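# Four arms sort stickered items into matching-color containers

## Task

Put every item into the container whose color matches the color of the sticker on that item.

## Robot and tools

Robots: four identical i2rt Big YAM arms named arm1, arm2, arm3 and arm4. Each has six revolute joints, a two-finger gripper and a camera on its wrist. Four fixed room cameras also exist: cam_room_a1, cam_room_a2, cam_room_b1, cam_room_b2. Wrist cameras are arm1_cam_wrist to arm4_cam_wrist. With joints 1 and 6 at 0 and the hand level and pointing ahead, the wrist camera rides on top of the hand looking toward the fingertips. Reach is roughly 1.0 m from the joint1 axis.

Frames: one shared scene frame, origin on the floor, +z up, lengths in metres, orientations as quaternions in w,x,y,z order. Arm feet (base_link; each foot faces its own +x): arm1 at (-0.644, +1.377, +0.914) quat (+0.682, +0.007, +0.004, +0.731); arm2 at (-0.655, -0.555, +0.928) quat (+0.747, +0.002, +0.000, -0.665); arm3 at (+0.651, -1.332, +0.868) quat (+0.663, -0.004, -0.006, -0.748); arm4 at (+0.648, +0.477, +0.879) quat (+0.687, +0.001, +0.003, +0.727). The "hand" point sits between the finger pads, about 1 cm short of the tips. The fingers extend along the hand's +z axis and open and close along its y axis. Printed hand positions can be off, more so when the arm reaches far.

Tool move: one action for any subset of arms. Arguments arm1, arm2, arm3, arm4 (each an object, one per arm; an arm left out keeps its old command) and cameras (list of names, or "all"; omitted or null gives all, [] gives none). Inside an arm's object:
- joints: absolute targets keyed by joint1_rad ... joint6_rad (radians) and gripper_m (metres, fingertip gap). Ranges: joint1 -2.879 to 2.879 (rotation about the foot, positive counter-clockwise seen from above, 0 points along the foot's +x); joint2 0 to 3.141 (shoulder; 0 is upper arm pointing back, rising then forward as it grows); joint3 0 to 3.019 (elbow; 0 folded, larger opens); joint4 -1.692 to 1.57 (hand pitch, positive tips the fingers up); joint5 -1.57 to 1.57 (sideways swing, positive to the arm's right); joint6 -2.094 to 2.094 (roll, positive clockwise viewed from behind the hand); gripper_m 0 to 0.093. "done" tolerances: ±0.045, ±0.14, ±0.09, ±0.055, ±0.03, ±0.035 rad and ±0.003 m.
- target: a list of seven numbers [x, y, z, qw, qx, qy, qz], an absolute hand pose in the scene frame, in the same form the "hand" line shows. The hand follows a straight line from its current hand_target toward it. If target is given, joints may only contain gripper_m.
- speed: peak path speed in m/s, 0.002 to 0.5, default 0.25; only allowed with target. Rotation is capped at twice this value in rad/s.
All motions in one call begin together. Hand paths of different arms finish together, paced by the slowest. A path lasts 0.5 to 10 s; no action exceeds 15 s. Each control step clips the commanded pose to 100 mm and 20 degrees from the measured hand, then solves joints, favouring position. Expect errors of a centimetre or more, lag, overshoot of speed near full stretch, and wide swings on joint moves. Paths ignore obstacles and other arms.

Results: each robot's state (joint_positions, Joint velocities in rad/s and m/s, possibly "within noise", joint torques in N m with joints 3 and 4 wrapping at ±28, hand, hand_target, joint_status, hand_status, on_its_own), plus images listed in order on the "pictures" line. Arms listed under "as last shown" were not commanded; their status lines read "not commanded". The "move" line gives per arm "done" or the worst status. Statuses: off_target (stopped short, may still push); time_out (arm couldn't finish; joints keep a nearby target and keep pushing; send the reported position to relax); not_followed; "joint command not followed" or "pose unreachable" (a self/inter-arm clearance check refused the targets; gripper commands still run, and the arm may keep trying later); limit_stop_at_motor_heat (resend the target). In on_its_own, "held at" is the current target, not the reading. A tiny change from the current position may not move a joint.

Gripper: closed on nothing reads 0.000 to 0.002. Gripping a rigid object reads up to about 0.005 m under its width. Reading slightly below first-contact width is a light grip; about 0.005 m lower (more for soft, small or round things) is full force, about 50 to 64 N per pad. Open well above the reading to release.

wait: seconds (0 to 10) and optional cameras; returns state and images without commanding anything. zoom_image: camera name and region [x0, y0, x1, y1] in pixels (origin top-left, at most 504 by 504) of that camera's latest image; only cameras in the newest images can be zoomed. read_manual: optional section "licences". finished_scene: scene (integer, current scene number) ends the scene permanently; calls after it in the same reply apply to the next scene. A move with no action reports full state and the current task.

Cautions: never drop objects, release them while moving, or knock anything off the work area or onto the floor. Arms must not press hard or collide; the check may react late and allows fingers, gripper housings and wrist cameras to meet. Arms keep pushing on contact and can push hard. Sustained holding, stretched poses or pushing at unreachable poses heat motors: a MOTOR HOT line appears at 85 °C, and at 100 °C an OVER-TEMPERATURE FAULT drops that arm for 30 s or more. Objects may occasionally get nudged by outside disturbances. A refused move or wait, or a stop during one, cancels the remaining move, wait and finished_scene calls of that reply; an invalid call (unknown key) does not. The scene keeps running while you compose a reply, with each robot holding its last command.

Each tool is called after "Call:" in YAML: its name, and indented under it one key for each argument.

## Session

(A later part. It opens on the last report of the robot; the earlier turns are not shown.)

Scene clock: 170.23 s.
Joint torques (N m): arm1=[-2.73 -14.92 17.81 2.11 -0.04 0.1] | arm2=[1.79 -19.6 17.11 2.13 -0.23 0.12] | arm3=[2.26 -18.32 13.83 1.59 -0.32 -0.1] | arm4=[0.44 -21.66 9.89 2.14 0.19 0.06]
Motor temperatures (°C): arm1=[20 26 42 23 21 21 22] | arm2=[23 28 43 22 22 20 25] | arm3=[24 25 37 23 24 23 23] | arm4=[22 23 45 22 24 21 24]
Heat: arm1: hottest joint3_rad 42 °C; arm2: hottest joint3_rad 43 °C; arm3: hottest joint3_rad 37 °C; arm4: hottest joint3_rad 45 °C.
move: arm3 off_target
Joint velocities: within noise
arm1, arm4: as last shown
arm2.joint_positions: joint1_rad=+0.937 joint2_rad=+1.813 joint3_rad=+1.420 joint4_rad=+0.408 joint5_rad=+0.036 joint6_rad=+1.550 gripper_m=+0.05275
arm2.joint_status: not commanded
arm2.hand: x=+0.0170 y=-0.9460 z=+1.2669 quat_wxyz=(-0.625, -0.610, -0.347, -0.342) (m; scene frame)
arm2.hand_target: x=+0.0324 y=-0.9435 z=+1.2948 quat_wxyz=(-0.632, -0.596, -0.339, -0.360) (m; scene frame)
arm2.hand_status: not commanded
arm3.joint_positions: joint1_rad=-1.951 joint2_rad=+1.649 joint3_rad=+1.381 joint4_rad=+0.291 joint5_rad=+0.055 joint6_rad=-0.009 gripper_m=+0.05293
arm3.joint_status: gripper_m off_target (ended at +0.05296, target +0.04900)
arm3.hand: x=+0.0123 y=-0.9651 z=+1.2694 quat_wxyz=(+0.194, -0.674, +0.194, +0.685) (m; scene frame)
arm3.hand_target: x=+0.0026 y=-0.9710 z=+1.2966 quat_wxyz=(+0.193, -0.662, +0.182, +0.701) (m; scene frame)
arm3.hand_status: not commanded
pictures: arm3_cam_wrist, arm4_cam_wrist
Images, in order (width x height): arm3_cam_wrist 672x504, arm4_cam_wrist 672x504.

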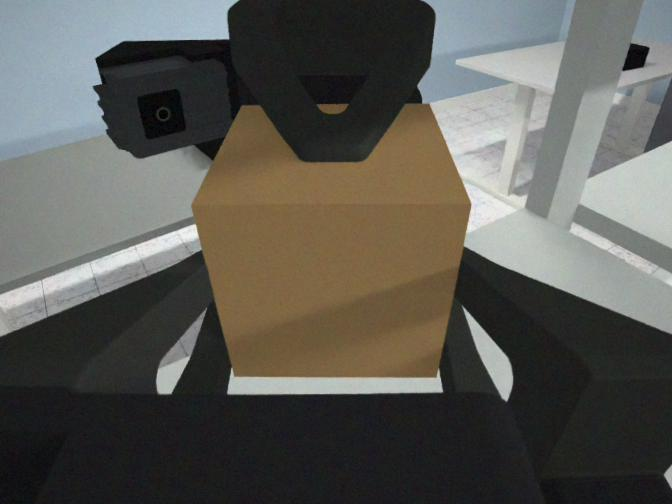

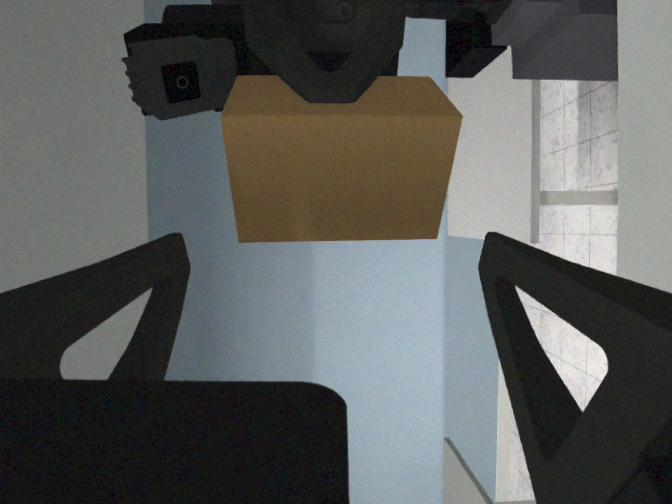

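Call:
move:
  arm4: {"target":[-0.026,0.960,1.288,-0.3363,-0.3174,0.6086,0.6447],"speed":0.1}
  arm2: {"joints":{"gripper_m":0.093}}
  cameras: []

Call:
move:
  arm2: {"target":[-0.16,-0.83,1.29,0.6321,0.5967,0.3393,0.3595],"speed":0.2}
  cameras: ["arm3_cam_wrist","arm4_cam_wrist"]

Scene clock: 187.33 s.
Joint torques (N m): arm1=[-2.08 -15.03 17.76 2.24 -0.06 0.08] | arm2=[1.49 -19.78 16.57 2.11 -0.18 0.11] | arm3=[2.08 -18.14 13.87 1.7 -0.09 -0.11] | arm4=[1.2 -15.5 15.82 1.62 0.21 0.04]
Motor temperatures (°C): arm1=[20 27 43 23 21 21 23] | arm2=[23 28 44 22 22 20 25] | arm3=[24 26 37 23 24 23 24] | arm4=[22 25 46 22 24 21 24]
Heat: arm1: hottest joint3_rad 43 °C; arm2: hottest joint3_rad 44 °C; arm3: hottest joint3_rad 37 °C; arm4: hottest joint3_rad 46 °C.
move: arm2 done; arm4 off_target
Joint velocities: within noise
arm1.joint_positions: joint1_rad=-2.245 joint2_rad=+1.767 joint3_rad=+1.422 joint4_rad=+0.348 joint5_rad=-0.001 joint6_rad=+0.001 gripper_m=+0.04361
arm1.joint_status: not commanded
arm1.hand: x=-0.0071 y=+0.9390 z=+1.2625 quat_wxyz=(-0.670, -0.210, -0.680, +0.211) (m; scene frame)
arm1.hand_target: x=-0.0011 y=+0.9293 z=+1.2998 quat_wxyz=(-0.694, -0.206, -0.655, +0.218) (m; scene frame)
arm1.hand_status: not commanded
arm2.joint_positions: joint1_rad=+0.940 joint2_rad=+1.813 joint3_rad=+1.426 joint4_rad=+0.408 joint5_rad=+0.034 joint6_rad=+1.551 gripper_m=+0.09293
arm2.joint_status: all done
arm2.hand: x=+0.0189 y=-0.9444 z=+1.2705 quat_wxyz=(-0.626, -0.608, -0.347, -0.345) (m; scene frame)
arm2.hand_target: x=+0.0323 y=-0.9435 z=+1.2947 quat_wxyz=(-0.632, -0.597, -0.339, -0.360) (m; scene frame)
arm2.hand_status: not commanded
arm3.joint_positions: joint1_rad=-1.951 joint2_rad=+1.649 joint3_rad=+1.381 joint4_rad=+0.289 joint5_rad=+0.049 joint6_rad=-0.010 gripper_m=+0.05293
arm3.joint_status: not commanded
arm3.hand: x=+0.0117 y=-0.9661 z=+1.2690 quat_wxyz=(+0.193, -0.676, +0.191, +0.685) (m; scene frame)
arm3.hand_target: x=+0.0027 y=-0.9708 z=+1.2966 quat_wxyz=(+0.193, -0.662, +0.182, +0.701) (m; scene frame)
arm3.hand_status: not commanded
arm4.joint_positions: joint1_rad=+0.897 joint2_rad=+1.824 joint3_rad=+1.600 joint4_rad=+0.252 joint5_rad=-0.015 joint6_rad=+1.556 gripper_m=+0.09308
arm4.joint_status: not commanded
arm4.hand: x=-0.0044 y=+0.9407 z=+1.2823 quat_wxyz=(+0.331, +0.327, -0.615, -0.636) (m; scene frame)
arm4.hand_target: x=-0.0224 y=+0.9576 z=+1.2864 quat_wxyz=(+0.336, +0.318, -0.609, -0.645) (m; scene frame)
arm4.hand_status: off_target (0.030 m and 1.8 deg from the pose sent, 0.059 m and 2.6 deg at the start)
pictures: none
No camera images: "cameras" was empty.

Scene clock: 189.03 s.
Joint torques (N m): arm1=[-2.49 -14.62 17.89 2.25 -0.08 0.11] | arm2=[1.61 -11.28 10.21 3.26 0.15 0.11] | arm3=[2.14 -18.32 13.83 1.7 -0.09 -0.09] | arm4=[0.62 -15.85 15.79 1.72 0.19 0.06]
Motor temperatures (°C): arm1=[20 27 43 23 21 21 23] | arm2=[23 28 44 22 22 20 25] | arm3=[24 26 37 23 24 23 24] | arm4=[22 25 47 22 24 21 24]
Heat: arm1: hottest joint3_rad 43 °C; arm2: hottest joint3_rad 44 °C; arm3: hottest joint3_rad 37 °C; arm4: hottest joint3_rad 47 °C.
move: arm2 done
Joint velocities: within noise
arm1, arm3, arm4: as last shown
arm2.joint_positions: joint1_rad=+0.954 joint2_rad=+1.272 joint3_rad=+0.840 joint4_rad=+0.486 joint5_rad=+0.043 joint6_rad=+1.551 gripper_m=+0.09293
arm2.joint_status: not commanded
arm2.hand: x=-0.1612 y=-0.8352 z=+1.2938 quat_wxyz=(-0.635, -0.597, -0.342, -0.352) (m; scene frame)
arm2.hand_target: x=-0.1601 y=-0.8301 z=+1.2899 quat_wxyz=(-0.632, -0.597, -0.340, -0.359) (m; scene frame)
arm2.hand_status: done (0.007 m and 0.9 deg from the pose sent, 0.213 m and 2.4 deg at the start)
pictures: arm3_cam_wrist, arm4_cam_wrist
Images, in order (width x height): arm3_cam_wrist 672x504, arm4_cam_wrist 672x504.

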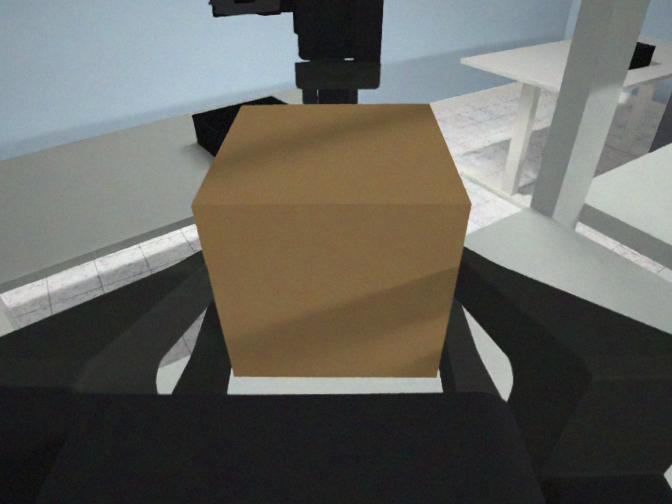

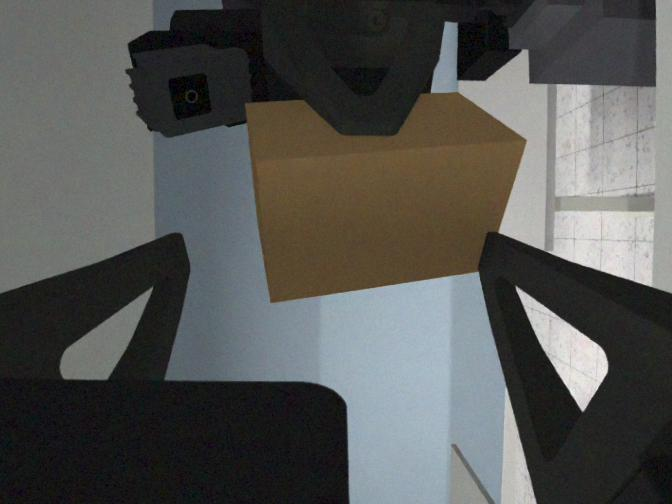

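Call:
move:
  arm4: {"target":[0.030,0.922,1.280,-0.3363,-0.3174,0.6086,0.6447],"speed":0.15}
  arm3: {"target":[0.142,-1.025,1.295,0.1929,-0.6618,0.1820,0.7012],"speed":0.2}
  cameras: ["arm4_cam_wrist"]

Call:
move:
  arm3: {"joints":{"joint1_rad":-1.987,"joint2_rad":0.6,"joint3_rad":0.62,"joint4_rad":0,"joint5_rad":0,"joint6_rad":0}}
  arm4: {"target":[-0.026,0.960,1.268,-0.3363,-0.3174,0.6086,0.6447],"speed":0.12}
  cameras: ["arm4_cam_wrist"]

Scene clock: 203.80 s.
Joint torques (N m): arm1=[-2.55 -15.44 17.74 2.25 -0.04 0.11] | arm2=[1.61 -11.4 10.24 3.23 0.15 0.11] | arm3=[0.5 -12.4 9.55 2.41 -0.1 -0.07] | arm4=[0.97 -20.95 9.33 2.07 0.1 0.04]
Motor temperatures (°C): arm1=[20 26 44 23 21 21 23] | arm2=[23 27 39 22 22 20 24] | arm3=[24 26 37 23 24 23 24] | arm4=[22 25 52 22 24 21 24]
Heat: arm1: hottest joint3_rad 44 °C; arm2: hottest joint3_rad 39 °C; arm3: hottest joint3_rad 37 °C; arm4: hottest joint3_rad 52 °C.
move: arm3 done; arm4 off_target
Joint velocities: within noise
arm1.joint_positions: joint1_rad=-2.245 joint2_rad=+1.773 joint3_rad=+1.422 joint4_rad=+0.347 joint5_rad=-0.002 joint6_rad=+0.002 gripper_m=+0.04361
arm1.joint_status: not commanded
arm1.hand: x=-0.0060 y=+0.9384 z=+1.2589 quat_wxyz=(-0.669, -0.210, -0.681, +0.210) (m; scene frame)
arm1.hand_target: x=-0.0010 y=+0.9293 z=+1.2996 quat_wxyz=(-0.694, -0.206, -0.655, +0.218) (m; scene frame)
arm1.hand_status: not commanded
arm2: as last shown
arm2.joint_positions: joint1_rad=+0.954 joint2_rad=+1.272 joint3_rad=+0.840 joint4_rad=+0.486 joint5_rad=+0.044 joint6_rad=+1.551 gripper_m=+0.09293
arm2.hand_target: x=-0.1601 y=-0.8301 z=+1.2899 quat_wxyz=(-0.632, -0.597, -0.339, -0.359) (m; scene frame)
arm3.joint_positions: joint1_rad=-1.969 joint2_rad=+1.277 joint3_rad=+1.019 joint4_rad=+0.305 joint5_rad=+0.007 joint6_rad=-0.010 gripper_m=+0.05293
arm3.joint_status: not commanded
arm3.hand: x=+0.1370 y=-1.0307 z=+1.2897 quat_wxyz=(+0.187, -0.669, +0.181, +0.696) (m; scene frame)
arm3.hand_target: x=+0.1419 y=-1.0252 z=+1.2949 quat_wxyz=(+0.193, -0.662, +0.182, +0.701) (m; scene frame)
arm3.hand_status: done (0.009 m and 1.2 deg from the pose sent, 0.145 m and 2.6 deg at the start)
arm4.joint_positions: joint1_rad=+0.897 joint2_rad=+1.747 joint3_rad=+1.445 joint4_rad=+0.322 joint5_rad=-0.015 joint6_rad=+1.557 gripper_m=+0.09308
arm4.joint_status: not commanded
arm4.hand: x=+0.0241 y=+0.9203 z=+1.2631 quat_wxyz=(+0.330, +0.328, -0.617, -0.634) (m; scene frame)
arm4.hand_target: x=+0.0300 y=+0.9219 z=+1.2797 quat_wxyz=(+0.336, +0.318, -0.609, -0.645) (m; scene frame)
arm4.hand_status: off_target (0.018 m and 2.1 deg from the pose sent, 0.039 m and 1.7 deg at the start)
pictures: arm4_cam_wrist
Images, in order (width x height): arm4_cam_wrist 672x504.

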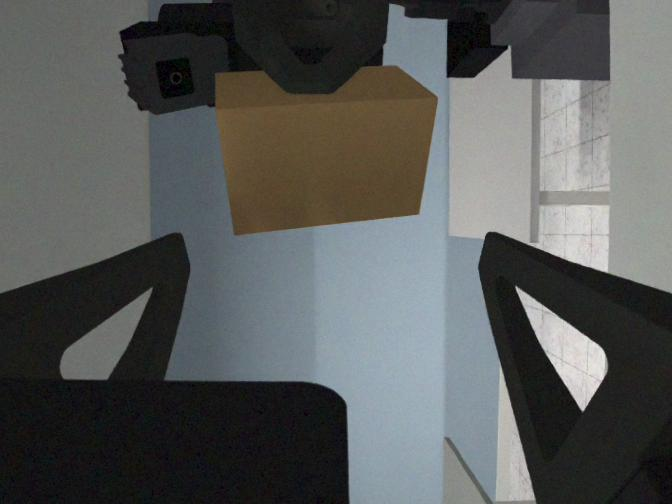

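Scene clock: 205.23 s.
Joint torques (N m): arm1=[-2.43 -15.09 17.74 2.24 -0.05 0.07] | arm2=[1.61 -11.28 10.19 3.22 0.15 0.11] | arm3=[0.38 -1.44 9.87 1.76 -0.09 0.02] | arm4=[0.85 -19.96 13.3 1.16 0.21 0.06]
Motor temperatures (°C): arm1=[20 26 44 23 21 21 23] | arm2=[23 27 39 22 22 20 24] | arm3=[24 26 37 23 24 23 24] | arm4=[22 25 51 22 24 21 24]
Heat: arm1: hottest joint3_rad 44 °C; arm2: hottest joint3_rad 39 °C; arm3: hottest joint3_rad 37 °C; arm4: hottest joint3_rad 51 °C.
move: arm3 done; arm4 off_target
Joint velocities: within noise
arm1.joint_positions: joint1_rad=-2.245 joint2_rad=+1.775 joint3_rad=+1.422 joint4_rad=+0.347 joint5_rad=-0.002 joint6_rad=+0.002 gripper_m=+0.04361
arm1.joint_status: not commanded
arm1.hand: x=-0.0057 y=+0.9382 z=+1.2574 quat_wxyz=(-0.668, -0.211, -0.682, +0.210) (m; scene frame)
arm1.hand_target: x=-0.0010 y=+0.9293 z=+1.2995 quat_wxyz=(-0.694, -0.206, -0.655, +0.218) (m; scene frame)
arm1.hand_status: not commanded
arm2: as last shown
arm3.joint_positions: joint1_rad=-1.972 joint2_rad=+0.598 joint3_rad=+0.621 joint4_rad=+0.001 joint5_rad=+0.002 joint6_rad=-0.007 gripper_m=+0.05293
arm3.joint_status: all done
arm3.hand: x=+0.3261 y=-1.1382 z=+1.2794 quat_wxyz=(+0.184, -0.677, +0.183, +0.689) (m; scene frame)
arm3.hand_target: x=+0.3281 y=-1.1335 z=+1.2773 quat_wxyz=(+0.185, -0.677, +0.190, +0.687) (m; scene frame)
arm3.hand_status: not commanded
arm4.joint_positions: joint1_rad=+0.897 joint2_rad=+1.883 joint3_rad=+1.612 joint4_rad=+0.310 joint5_rad=-0.015 joint6_rad=+1.557 gripper_m=+0.09308
arm4.joint_status: not commanded
arm4.hand: x=-0.0174 y=+0.9497 z=+1.2581 quat_wxyz=(+0.333, +0.325, -0.611, -0.640) (m; scene frame)
arm4.hand_target: x=-0.0248 y=+0.9592 z=+1.2677 quat_wxyz=(+0.336, +0.317, -0.609, -0.645) (m; scene frame)
arm4.hand_status: off_target (0.017 m and 1.1 deg from the pose sent, 0.064 m and 2.1 deg at the start)
pictures: arm4_cam_wrist
Images, in order (width x height): arm4_cam_wrist 672x504.

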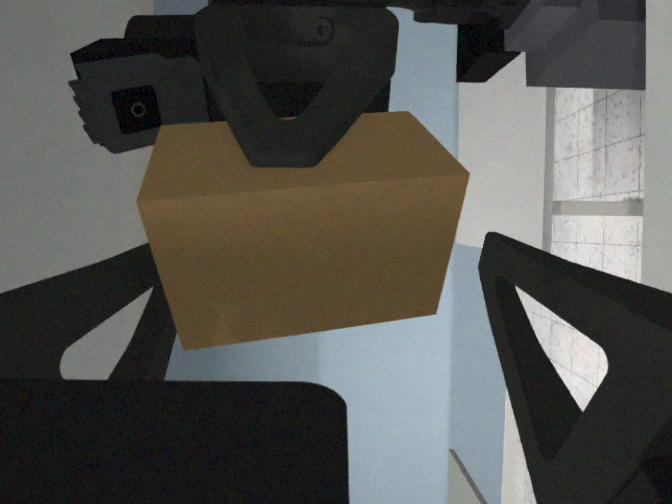

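Call:
move:
  arm4: {"joints":{"gripper_m":0.060}}
  arm3: {"joints":{"joint1_rad":1.69}}
  cameras: ["arm4_cam_wrist"]

Scene clock: 213.57 s.
Joint torques (N m): arm1=[-2.55 -16.09 17.76 2.33 -0.02 0.03] | arm2=[1.61 -11.34 10.19 3.21 0.16 0.12] | arm3=[1.85 -1.44 9.87 1.74 0.1 0.01] | arm4=[1.08 -20.13 12.46 1.09 0.21 0.02]
Motor temperatures (°C): arm1=[20 26 45 23 21 21 23] | arm2=[23 27 37 22 22 20 24] | arm3=[24 26 36 23 24 23 24] | arm4=[22 26 51 22 24 21 25]
Heat: arm1: hottest joint3_rad 45 °C; arm2: hottest joint3_rad 37 °C; arm3: hottest joint3_rad 36 °C; arm4: hottest joint3_rad 51 °C.
move: arm3 done; arm4 off_target
Joint velocities: within noise
arm1.joint_positions: joint1_rad=-2.245 joint2_rad=+1.777 joint3_rad=+1.422 joint4_rad=+0.349 joint5_rad=-0.002 joint6_rad=+0.004 gripper_m=+0.04361
arm1.joint_status: not commanded
arm1.hand: x=-0.0052 y=+0.9378 z=+1.2558 quat_wxyz=(-0.668, -0.212, -0.682, +0.209) (m; scene frame)
arm1.hand_target: x=-0.0010 y=+0.9293 z=+1.2997 quat_wxyz=(-0.694, -0.206, -0.655, +0.218) (m; scene frame)
arm1.hand_status: not commanded
arm2: as last shown
arm3.joint_positions: joint1_rad=+1.681 joint2_rad=+0.598 joint3_rad=+0.621 joint4_rad=+0.001 joint5_rad=-0.002 joint6_rad=-0.006 gripper_m=+0.05305
arm3.joint_status: all done
arm3.hand: x=+1.0253 y=-1.3302 z=+1.2827 quat_wxyz=(-0.716, +0.004, -0.698, +0.010) (m; scene frame)
arm3.hand_target: x=+1.0259 y=-1.3271 z=+1.2808 quat_wxyz=(-0.714, +0.004, -0.700, +0.006) (m; scene frame)
arm3.hand_status: not commanded
arm4.joint_positions: joint1_rad=+0.897 joint2_rad=+1.883 joint3_rad=+1.622 joint4_rad=+0.309 joint5_rad=-0.015 joint6_rad=+1.558 gripper_m=+0.07238
arm4.joint_status: gripper_m off_target (ended at +0.07240, target +0.06000)
arm4.hand: x=-0.0181 y=+0.9503 z=+1.2637 quat_wxyz=(+0.335, +0.323, -0.609, -0.643) (m; scene frame)
arm4.hand_target: x=-0.0248 y=+0.9592 z=+1.2676 quat_wxyz=(+0.336, +0.317, -0.609, -0.645) (m; scene frame)
arm4.hand_status: not commanded
pictures: arm4_cam_wrist
Images, in order (width x height): arm4_cam_wrist 672x504.

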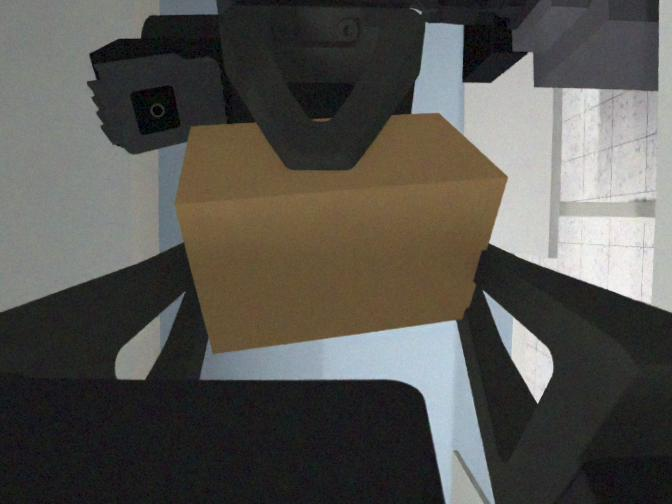

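Call:
move:
  arm1: {"joints":{"gripper_m":0.052}}
  arm3: {"target":[1.175,-1.295,0.95,0,0,1,0],"speed":0.4}
  cameras: ["arm4_cam_wrist"]

Scene clock: 220.33 s.
Joint torques (N m): arm1=[-2.55 -16.09 17.52 2.09 -0.06 0.03] | arm2=[1.67 -11.34 10.22 3.25 0.16 0.12] | arm3=[2.14 -19.31 11.55 -0.53 -0.07 0.03] | arm4=[0.5 -20.37 12.51 1.25 0.22 0.03]
Motor temperatures (°C): arm1=[20 26 46 23 21 21 23] | arm2=[23 27 37 23 22 20 24] | arm3=[24 25 35 23 24 23 24] | arm4=[22 26 51 22 24 21 25]
Heat: arm1: hottest joint3_rad 46 °C; arm2: hottest joint3_rad 37 °C; arm3: hottest joint3_rad 35 °C; arm4: hottest joint3_rad 51 °C.
move: arm1 done; arm3 off_target
Joint velocities: within noise
arm1.joint_positions: joint1_rad=-2.245 joint2_rad=+1.777 joint3_rad=+1.425 joint4_rad=+0.349 joint5_rad=-0.002 joint6_rad=+0.004 gripper_m=+0.05197
arm1.joint_status: all done
arm1.hand: x=-0.0049 y=+0.9377 z=+1.2572 quat_wxyz=(-0.669, -0.211, -0.682, +0.209) (m; scene frame)
arm1.hand_target: x=-0.0010 y=+0.9293 z=+1.2997 quat_wxyz=(-0.694, -0.206, -0.655, +0.218) (m; scene frame)
arm1.hand_status: not commanded
arm2: as last shown
arm3.joint_positions: joint1_rad=+1.741 joint2_rad=+1.814 joint3_rad=+1.336 joint4_rad=-1.145 joint5_rad=-0.012 joint6_rad=+0.056 gripper_m=+0.05305
arm3.joint_status: not commanded
arm3.hand: x=+1.1556 y=-1.3043 z=+0.9283 quat_wxyz=(+0.026, -0.004, -1.000, +0.002) (m; scene frame)
arm3.hand_target: x=+1.1738 y=-1.2950 z=+0.9502 quat_wxyz=(+0.000, +0.000, -1.000, +0.000) (m; scene frame)
arm3.hand_status: off_target (0.031 m and 3.0 deg from the pose sent, 0.367 m and 91.5 deg at the start)
arm4.joint_positions: joint1_rad=+0.897 joint2_rad=+1.886 joint3_rad=+1.622 joint4_rad=+0.307 joint5_rad=-0.015 joint6_rad=+1.558 gripper_m=+0.07238
arm4.joint_status: not commanded
arm4.hand: x=-0.0188 y=+0.9507 z=+1.2608 quat_wxyz=(+0.334, +0.324, -0.610, -0.641) (m; scene frame)
arm4.hand_target: x=-0.0248 y=+0.9592 z=+1.2677 quat_wxyz=(+0.336, +0.317, -0.609, -0.645) (m; scene frame)
arm4.hand_status: not commanded
pictures: arm4_cam_wrist
Images, in order (width x height): arm4_cam_wrist 672x504.

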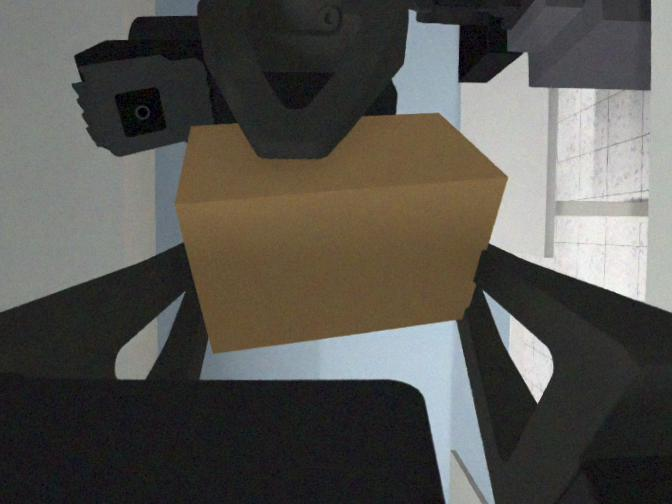

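Call:
move:
  arm1: {"joints":{"gripper_m":0.093}}
  arm3: {"target":[1.178,-1.292,0.776,0,0,1,0],"speed":0.2}
  cameras: []

Call:
move:
  arm1: {"target":[-0.13,1.016,1.30,0.694,0.206,0.655,-0.218],"speed":0.25}
  cameras: ["arm4_cam_wrist","arm3_cam_wrist"]

Call:
move:
  arm4: {"target":[0.18,0.805,1.30,-0.3363,-0.3174,0.6086,0.6447],"speed":0.2}
  cameras: ["arm4_cam_wrist"]

Scene clock: 228.83 s.
Joint torques (N m): arm1=[-2.32 -16.03 17.52 2.29 -0.06 0.06] | arm2=[1.49 -11.4 10.18 3.25 0.15 0.12] | arm3=[2.02 -20.31 5.67 0.28 -0.02 0.03] | arm4=[0.38 -20.48 12.45 1.33 0.22 0.04]
Motor temperatures (°C): arm1=[20 26 46 23 21 21 22] | arm2=[23 27 36 23 22 20 24] | arm3=[24 25 35 23 24 23 24] | arm4=[22 26 52 22 24 21 25]
Heat: arm1: hottest joint3_rad 46 °C; arm2: hottest joint3_rad 36 °C; arm3: hottest joint3_rad 35 °C; arm4: hottest joint3_rad 52 °C.
move: arm1 done; arm3 done
Joint velocities: within noise
arm1.joint_positions: joint1_rad=-2.245 joint2_rad=+1.777 joint3_rad=+1.425 joint4_rad=+0.349 joint5_rad=-0.002 joint6_rad=+0.004 gripper_m=+0.09293
arm1.joint_status: all done
arm1.hand: x=-0.0049 y=+0.9377 z=+1.2572 quat_wxyz=(-0.669, -0.211, -0.682, +0.209) (m; scene frame)
arm1.hand_target: x=-0.0010 y=+0.9293 z=+1.2997 quat_wxyz=(-0.694, -0.206, -0.655, +0.218) (m; scene frame)
arm1.hand_status: not commanded
arm2, arm4: as last shown
arm3.joint_positions: joint1_rad=+1.751 joint2_rad=+2.077 joint3_rad=+1.271 joint4_rad=-0.775 joint5_rad=-0.012 joint6_rad=+0.066 gripper_m=+0.05305
arm3.joint_status: not commanded
arm3.hand: x=+1.1767 y=-1.3000 z=+0.7750 quat_wxyz=(+0.005, -0.003, -1.000, +0.001) (m; scene frame)
arm3.hand_target: x=+1.1779 y=-1.2921 z=+0.7760 quat_wxyz=(+0.000, +0.000, -1.000, +0.000) (m; scene frame)
arm3.hand_status: done (0.008 m and 0.7 deg from the pose sent, 0.155 m and 3.0 deg at the start)
pictures: none
No camera images: "cameras" was empty.

Scene clock: 230.10 s.
Joint torques (N m): arm1=[-2.61 -9.05 11.6 2.56 -0.07 0.09] | arm2=[1.73 -11.4 10.21 3.23 0.15 0.11] | arm3=[1.9 -20.42 5.71 0.28 -0.02 0.02] | arm4=[0.85 -20.25 12.48 1.09 0.22 0.03]
Motor temperatures (°C): arm1=[20 26 45 23 21 21 22] | arm2=[23 26 36 23 22 20 24] | arm3=[24 25 35 23 24 23 24] | arm4=[22 26 52 22 24 21 25]
Heat: arm1: hottest joint3_rad 45 °C; arm2: hottest joint3_rad 36 °C; arm3: hottest joint3_rad 35 °C; arm4: hottest joint3_rad 52 °C.
move: arm1 done
Joint velocities: within noise
arm1.joint_positions: joint1_rad=-2.248 joint2_rad=+1.390 joint3_rad=+1.020 joint4_rad=+0.422 joint5_rad=-0.008 joint6_rad=+0.004 gripper_m=+0.09293
arm1.joint_status: not commanded
arm1.hand: x=-0.1264 y=+1.0213 z=+1.2944 quat_wxyz=(-0.688, -0.204, -0.663, +0.214) (m; scene frame)
arm1.hand_target: x=-0.1301 y=+1.0160 z=+1.3000 quat_wxyz=(-0.694, -0.206, -0.655, +0.218) (m; scene frame)
arm1.hand_status: done (0.009 m and 1.3 deg from the pose sent, 0.154 m and 4.4 deg at the start)
arm2, arm3, arm4: as last shown
arm3.hand: x=+1.1767 y=-1.3000 z=+0.7750 quat_wxyz=(+0.005, -0.004, -1.000, +0.001) (m; scene frame)
pictures: arm3_cam_wrist, arm4_cam_wrist
Images, in order (width x height): arm3_cam_wrist 672x504, arm4_cam_wrist 672x504.

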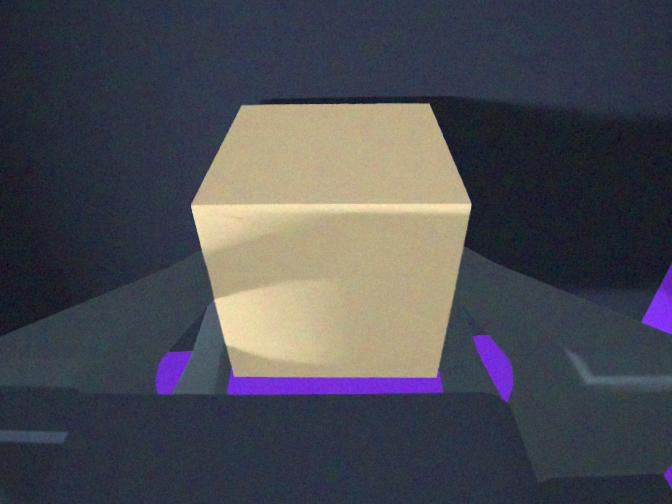

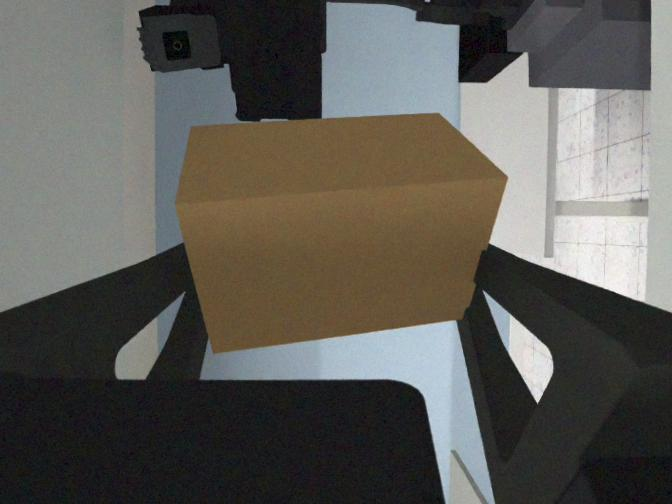

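Scene clock: 232.07 s.
Joint torques (N m): arm1=[-2.32 -9.47 11.48 2.56 -0.05 0.08] | arm2=[1.61 -11.4 10.19 3.28 0.15 0.12] | arm3=[2.14 -20.25 5.71 0.29 -0.02 0.02] | arm4=[1.61 -10.99 9.52 1.18 0.2 0.02]
Motor temperatures (°C): arm1=[20 26 45 23 21 21 22] | arm2=[23 26 35 23 22 20 24] | arm3=[24 25 35 23 24 23 24] | arm4=[22 26 51 22 24 21 25]
Heat: arm1: hottest joint3_rad 45 °C; arm2: hottest joint3_rad 35 °C; arm3: hottest joint3_rad 35 °C; arm4: hottest joint3_rad 51 °C.
move: arm4 done
Joint velocities: within noise
arm1, arm2, arm3: as last shown
arm4.joint_positions: joint1_rad=+0.902 joint2_rad=+1.229 joint3_rad=+0.948 joint4_rad=+0.340 joint5_rad=+0.000 joint6_rad=+1.558 gripper_m=+0.07238
arm4.joint_status: not commanded
arm4.hand: x=+0.1825 y=+0.8078 z=+1.2986 quat_wxyz=(+0.333, +0.318, -0.607, -0.648) (m; scene frame)
arm4.hand_target: x=+0.1800 y=+0.8051 z=+1.2998 quat_wxyz=(+0.336, +0.317, -0.609, -0.645) (m; scene frame)
arm4.hand_status: done (0.004 m and 0.5 deg from the pose sent, 0.250 m and 1.0 deg at the start)
pictures: arm4_cam_wrist
Images, in order (width x height): arm4_cam_wrist 672x504.

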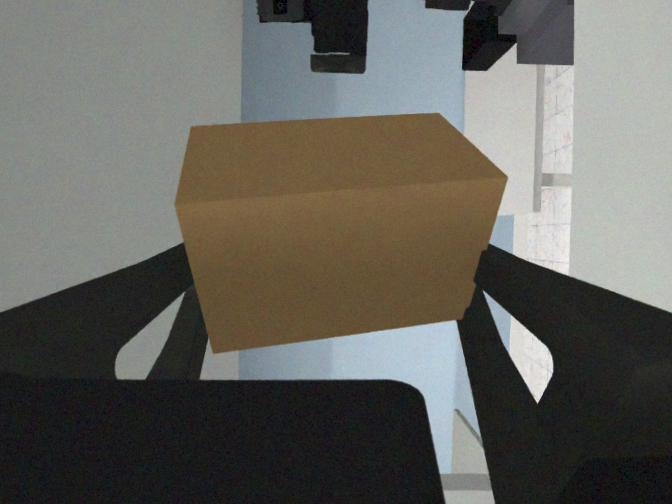

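Call:
move:
  arm4: {"joints":{"joint1_rad":0.906,"joint2_rad":0.6,"joint3_rad":0.62,"joint4_rad":0,"joint5_rad":0}}
  arm3: {"target":[1.178,-1.292,0.757,0,0,1,0],"speed":0.1}
  cameras: []

Call:
move:
  arm4: {"joints":{"joint1_rad":-1.72,"joint6_rad":0}}
  arm3: {"joints":{"gripper_m":0.08}}
  cameras: []

Call:
move:
  arm4: {"target":[1.135,0.335,0.96,0,0,1,0],"speed":0.35}
  arm3: {"target":[1.165,-1.295,0.97,0,0,1,0],"speed":0.3}
  cameras: ["arm4_cam_wrist","arm3_cam_wrist"]

Scene clock: 241.67 s.
Joint torques (N m): arm1=[-2.61 -9.29 11.51 2.4 -0.06 0.11] | arm2=[1.55 -11.22 10.21 3.25 0.14 0.11] | arm3=[2.2 -18.49 5.45 0.43 0 0.02] | arm4=[1.08 -1.2 10.55 1.09 0.09 0.01]
Motor temperatures (°C): arm1=[20 26 44 23 21 21 22] | arm2=[23 26 35 23 22 20 23] | arm3=[24 25 33 23 24 23 24] | arm4=[22 25 49 22 24 21 26]
Heat: arm1: hottest joint3_rad 44 °C; arm2: hottest joint3_rad 35 °C; arm3: hottest joint3_rad 33 °C; arm4: hottest joint3_rad 49 °C.
move: arm3 off_target; arm4 done
Joint velocities: within noise
arm1: as last shown
arm2.joint_positions: joint1_rad=+0.954 joint2_rad=+1.272 joint3_rad=+0.840 joint4_rad=+0.486 joint5_rad=+0.044 joint6_rad=+1.551 gripper_m=+0.09293
arm2.joint_status: not commanded
arm2.hand: x=-0.1612 y=-0.8352 z=+1.2938 quat_wxyz=(-0.635, -0.597, -0.342, -0.352) (m; scene frame)
arm2.hand_target: x=-0.1601 y=-0.8301 z=+1.2899 quat_wxyz=(-0.632, -0.597, -0.339, -0.359) (m; scene frame)
arm2.hand_status: not commanded
arm3.joint_positions: joint1_rad=+1.751 joint2_rad=+2.090 joint3_rad=+1.271 joint4_rad=-0.738 joint5_rad=-0.013 joint6_rad=+0.067 gripper_m=+0.05305
arm3.joint_status: not commanded
arm3.hand: x=+1.1827 y=-1.2997 z=+0.7682 quat_wxyz=(-0.007, -0.004, -1.000, +0.000) (m; scene frame)
arm3.hand_target: x=+1.1777 y=-1.2922 z=+0.7572 quat_wxyz=(+0.000, +0.000, -1.000, +0.000) (m; scene frame)
arm3.hand_status: off_target (0.014 m and 0.9 deg from the pose sent, 0.020 m and 0.7 deg at the start)
arm4.joint_positions: joint1_rad=+0.902 joint2_rad=+0.595 joint3_rad=+0.607 joint4_rad=+0.008 joint5_rad=+0.000 joint6_rad=+1.558 gripper_m=+0.07238
arm4.joint_status: all done
arm4.hand: x=+0.3438 y=+0.6944 z=+1.2882 quat_wxyz=(+0.327, +0.325, -0.620, -0.635) (m; scene frame)
arm4.hand_target: x=+0.3420 y=+0.6937 z=+1.2929 quat_wxyz=(+0.331, +0.324, -0.620, -0.634) (m; scene frame)
arm4.hand_status: not commanded
pictures: none
No camera images: "cameras" was empty.

Scene clock: 243.97 s.
Joint torques (N m): arm1=[-2.26 -10.05 11.64 2.5 -0.06 0.03] | arm2=[1.67 -11.46 10.22 3.23 0.15 0.11] | arm3=[1.96 -18.84 5.42 0.34 0 0.02] | arm4=[0.97 -1.49 10.61 1.26 0.03 -0.1]
Motor temperatures (°C): arm1=[20 26 44 23 21 21 22] | arm2=[23 26 35 23 22 20 23] | arm3=[24 25 33 23 24 23 24] | arm4=[22 25 48 22 24 21 26]
Heat: arm1: hottest joint3_rad 44 °C; arm2: hottest joint3_rad 35 °C; arm3: hottest joint3_rad 33 °C; arm4: hottest joint3_rad 48 °C.
move: arm3 done; arm4 done
Joint velocities: within noise
arm1, arm2: as last shown
arm3.joint_positions: joint1_rad=+1.751 joint2_rad=+2.093 joint3_rad=+1.271 joint4_rad=-0.737 joint5_rad=-0.013 joint6_rad=+0.067 gripper_m=+0.07996
arm3.joint_status: all done
arm3.hand: x=+1.1824 y=-1.2997 z=+0.7667 quat_wxyz=(-0.006, -0.004, -1.000, +0.000) (m; scene frame)
arm3.hand_target: x=+1.1778 y=-1.2923 z=+0.7573 quat_wxyz=(+0.000, +0.000, -1.000, +0.000) (m; scene frame)
arm3.hand_status: not commanded
arm4.joint_positions: joint1_rad=-1.719 joint2_rad=+0.595 joint3_rad=+0.607 joint4_rad=+0.008 joint5_rad=+0.001 joint6_rad=+0.014 gripper_m=+0.07249
arm4.joint_status: all done
arm4.hand: x=+1.0225 y=+0.4440 z=+1.2858 quat_wxyz=(-0.712, -0.036, -0.701, +0.029) (m; scene frame)
arm4.hand_target: x=+1.0236 y=+0.4436 z=+1.2906 quat_wxyz=(-0.712, -0.031, -0.701, +0.034) (m; scene frame)
arm4.hand_status: not commanded
pictures: none
No camera images: "cameras" was empty.

Scene clock: 246.93 s.
Joint torques (N m): arm1=[-2.84 -9.7 11.56 2.36 -0.06 0.02] | arm2=[1.49 -11.4 10.24 3.22 0.15 0.11] | arm3=[1.55 -18.61 11.38 -0.46 0 -0.06] | arm4=[0.62 -17.2 10.62 -0.49 0.16 -0.09]
Motor temperatures (°C): arm1=[20 26 44 23 21 21 22] | arm2=[23 26 35 23 22 20 23] | arm3=[24 26 33 23 24 23 24] | arm4=[22 25 48 22 24 21 26]
Heat: arm1: hottest joint3_rad 44 °C; arm2: hottest joint3_rad 35 °C; arm3: hottest joint3_rad 33 °C; arm4: hottest joint3_rad 48 °C.
move: arm3 off_target; arm4 off_target
Joint velocities: within noise
arm1, arm2: as last shown
arm3.joint_positions: joint1_rad=+1.751 joint2_rad=+1.770 joint3_rad=+1.336 joint4_rad=-1.184 joint5_rad=-0.013 joint6_rad=+0.067 gripper_m=+0.07996
arm3.joint_status: not commanded
arm3.hand: x=+1.1483 y=-1.2992 z=+0.9500 quat_wxyz=(+0.023, -0.004, -1.000, +0.002) (m; scene frame)
arm3.hand_target: x=+1.1641 y=-1.2951 z=+0.9701 quat_wxyz=(+0.000, +0.000, -1.000, +0.000) (m; scene frame)
arm3.hand_status: off_target (0.026 m and 2.7 deg from the pose sent, 0.204 m and 0.8 deg at the start)
arm4.joint_positions: joint1_rad=-1.906 joint2_rad=+1.756 joint3_rad=+1.276 joint4_rad=-1.120 joint5_rad=-0.008 joint6_rad=-0.271 gripper_m=+0.07249
arm4.joint_status: not commanded
arm4.hand: x=+1.1192 y=+0.3437 z=+0.9452 quat_wxyz=(+0.016, -0.004, -1.000, -0.006) (m; scene frame)
arm4.hand_target: x=+1.1342 y=+0.3351 z=+0.9601 quat_wxyz=(+0.000, +0.000, -1.000, +0.000) (m; scene frame)
arm4.hand_status: off_target (0.023 m and 2.0 deg from the pose sent, 0.361 m and 91.0 deg at the start)
pictures: arm3_cam_wrist, arm4_cam_wrist
Images, in order (width x height): arm3_cam_wrist 672x504, arm4_cam_wrist 672x504.

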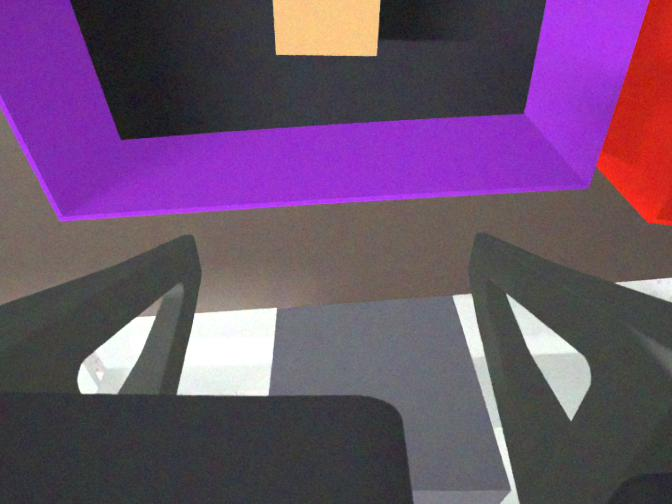

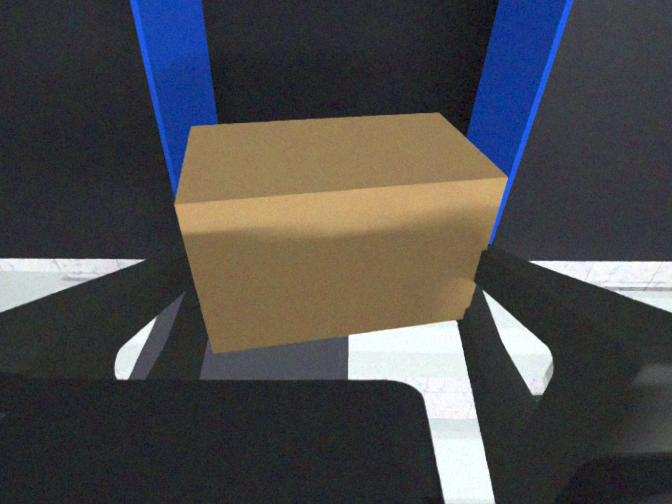

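Call:
move:
  arm4: {"target":[1.160,0.333,0.788,0,0,1,0],"speed":0.25}
  cameras: ["arm4_cam_wrist"]

Scene clock: 250.20 s.
Joint torques (N m): arm1=[-3.02 -9.99 11.55 2.44 -0.04 0.04] | arm2=[1.55 -11.34 10.22 3.25 0.15 0.11] | arm3=[1.49 -18.67 11.41 -0.53 0 -0.07] | arm4=[1.55 -20.37 6.71 0.46 0.17 0]
Motor temperatures (°C): arm1=[20 26 43 23 21 21 22] | arm2=[23 26 34 23 22 20 23] | arm3=[24 26 33 23 24 23 24] | arm4=[22 25 47 22 24 21 26]
Heat: arm1: hottest joint3_rad 43 °C; arm2: hottest joint3_rad 34 °C; arm3: hottest joint3_rad 33 °C; arm4: hottest joint3_rad 47 °C.
move: arm4 off_target
Joint velocities: within noise
arm1, arm2, arm3: as last shown
arm4.joint_positions: joint1_rad=-1.906 joint2_rad=+2.075 joint3_rad=+1.262 joint4_rad=-0.783 joint5_rad=-0.007 joint6_rad=-0.271 gripper_m=+0.07249
arm4.joint_status: not commanded
arm4.hand: x=+1.1480 y=+0.3346 z=+0.7834 quat_wxyz=(+0.014, -0.004, -1.000, -0.005) (m; scene frame)
arm4.hand_target: x=+1.1598 y=+0.3330 z=+0.7882 quat_wxyz=(+0.000, +0.000, -1.000, +0.000) (m; scene frame)
arm4.hand_status: off_target (0.013 m and 1.7 deg from the pose sent, 0.163 m and 2.0 deg at the start)
pictures: arm4_cam_wrist
Images, in order (width x height): arm4_cam_wrist 672x504.

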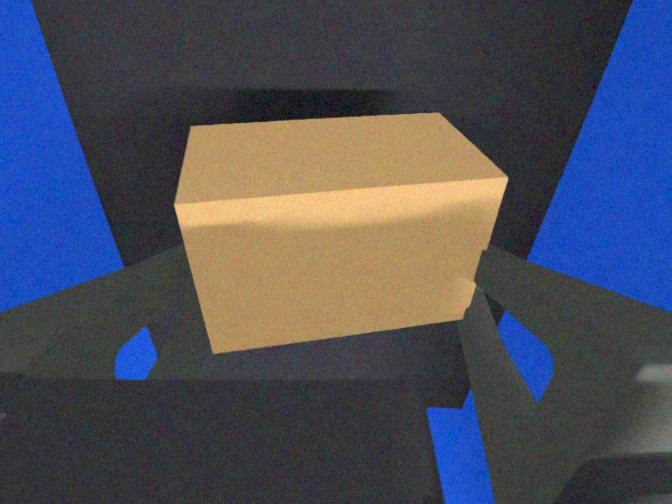

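Call:
move:
  arm4: {"target":[1.158,0.333,0.766,0,0,1,0],"speed":0.12}
  cameras: []

Call:
move:
  arm4: {"joints":{"gripper_m":0.09}}
  cameras: []

Call:
move:
  arm4: {"target":[1.145,0.335,0.95,0,0,1,0],"speed":0.3}
  cameras: ["arm4_cam_wrist"]

Scene clock: 256.10 s.
Joint torques (N m): arm1=[-2.32 -9.17 11.43 2.35 -0.04 0.05] | arm2=[1.67 -11.28 10.22 3.26 0.15 0.11] | arm3=[1.49 -18.84 11.37 -0.5 -0.01 -0.08] | arm4=[0.79 -18.43 6.04 0.49 0.16 0.01]
Motor temperatures (°C): arm1=[20 26 43 23 21 21 22] | arm2=[23 26 34 23 22 20 23] | arm3=[24 26 33 23 24 23 24] | arm4=[22 26 46 22 24 21 26]
Heat: arm1: hottest joint3_rad 43 °C; arm2: hottest joint3_rad 34 °C; arm3: hottest joint3_rad 33 °C; arm4: hottest joint3_rad 46 °C.
move: arm4 done
Joint velocities: within noise
arm1, arm2, arm3: as last shown
arm4.joint_positions: joint1_rad=-1.906 joint2_rad=+2.090 joint3_rad=+1.262 joint4_rad=-0.736 joint5_rad=-0.007 joint6_rad=-0.271 gripper_m=+0.07249
arm4.joint_status: not commanded
arm4.hand: x=+1.1556 y=+0.3324 z=+0.7753 quat_wxyz=(-0.001, -0.004, -1.000, -0.001) (m; scene frame)
arm4.hand_target: x=+1.1577 y=+0.3330 z=+0.7661 quat_wxyz=(+0.000, +0.000, -1.000, +0.000) (m; scene frame)
arm4.hand_status: done (0.010 m and 0.5 deg from the pose sent, 0.020 m and 1.7 deg at the start)
pictures: none
No camera images: "cameras" was empty.

Scene clock: 256.57 s.
Joint torques (N m): arm1=[-3.08 -9.52 11.55 2.58 -0.1 0.07] | arm2=[1.55 -11.4 10.22 3.26 0.14 0.11] | arm3=[1.38 -18.78 11.41 -0.49 -0.02 -0.08] | arm4=[0.85 -18.14 6.06 0.43 0.17 0.02]
Motor temperatures (°C): arm1=[20 26 43 23 21 21 22] | arm2=[23 26 34 23 22 20 23] | arm3=[24 26 33 23 24 23 24] | arm4=[22 26 45 22 24 21 26]
Heat: arm1: hottest joint3_rad 43 °C; arm2: hottest joint3_rad 34 °C; arm3: hottest joint3_rad 33 °C; arm4: hottest joint3_rad 45 °C.
move: arm4 done
Joint velocities: within noise
arm1, arm2, arm3: as last shown
arm4.joint_positions: joint1_rad=-1.906 joint2_rad=+2.090 joint3_rad=+1.262 joint4_rad=-0.736 joint5_rad=-0.007 joint6_rad=-0.271 gripper_m=+0.08992
arm4.joint_status: all done
arm4.hand: x=+1.1556 y=+0.3324 z=+0.7753 quat_wxyz=(-0.001, -0.004, -1.000, -0.001) (m; scene frame)
arm4.hand_target: x=+1.1577 y=+0.3330 z=+0.7661 quat_wxyz=(+0.000, +0.000, -1.000, +0.000) (m; scene frame)
arm4.hand_status: not commanded
pictures: none
No camera images: "cameras" was empty.

Scene clock: 257.87 s.
Joint torques (N m): arm1=[-2.37 -9.7 11.62 2.35 -0.04 0.09] | arm2=[1.67 -11.34 10.18 3.25 0.14 0.11] | arm3=[1.44 -18.78 11.41 -0.5 0 -0.08] | arm4=[0.56 -16.97 9.43 -0.36 0.15 -0.05]
Motor temperatures (°C): arm1=[20 26 43 23 21 21 22] | arm2=[23 26 34 23 22 20 23] | arm3=[24 26 33 23 24 23 24] | arm4=[22 26 45 22 24 21 26]
Heat: arm1: hottest joint3_rad 43 °C; arm2: hottest joint3_rad 34 °C; arm3: hottest joint3_rad 33 °C; arm4: hottest joint3_rad 45 °C.
move: arm4 off_target
Joint velocities: within noise
arm1.joint_positions: joint1_rad=-2.248 joint2_rad=+1.390 joint3_rad=+1.020 joint4_rad=+0.422 joint5_rad=-0.008 joint6_rad=+0.004 gripper_m=+0.09293
arm1.joint_status: not commanded
arm1.hand: x=-0.1264 y=+1.0213 z=+1.2944 quat_wxyz=(-0.688, -0.204, -0.663, +0.214) (m; scene frame)
arm1.hand_target: x=-0.1301 y=+1.0160 z=+1.3000 quat_wxyz=(-0.694, -0.206, -0.655, +0.218) (m; scene frame)
arm1.hand_status: not commanded
arm2, arm3: as last shown
arm4.joint_positions: joint1_rad=-1.906 joint2_rad=+1.786 joint3_rad=+1.313 joint4_rad=-1.106 joint5_rad=-0.007 joint6_rad=-0.271 gripper_m=+0.08992
arm4.joint_status: not commanded
arm4.hand: x=+1.1359 y=+0.3388 z=+0.9437 quat_wxyz=(+0.005, -0.004, -1.000, -0.003) (m; scene frame)
arm4.hand_target: x=+1.1448 y=+0.3350 z=+0.9501 quat_wxyz=(+0.000, +0.000, -1.000, +0.000) (m; scene frame)
arm4.hand_status: off_target (0.012 m and 0.8 deg from the pose sent, 0.175 m and 0.5 deg at the start)
pictures: arm4_cam_wrist
Images, in order (width x height): arm4_cam_wrist 672x504.

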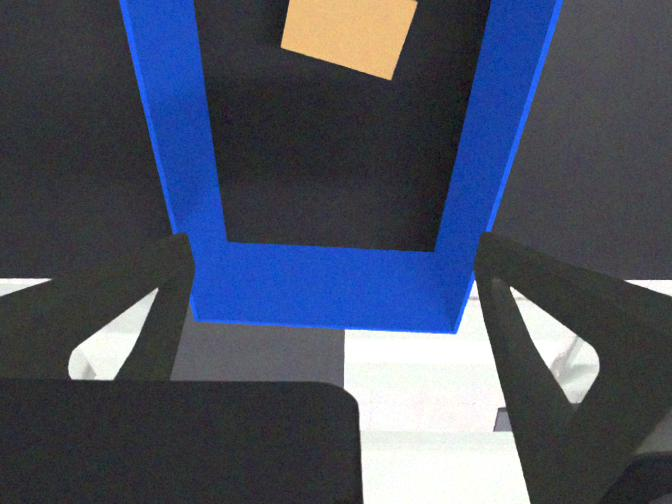

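Call:
finished_scene:
  scene: 2

The scene is finished: the task was done.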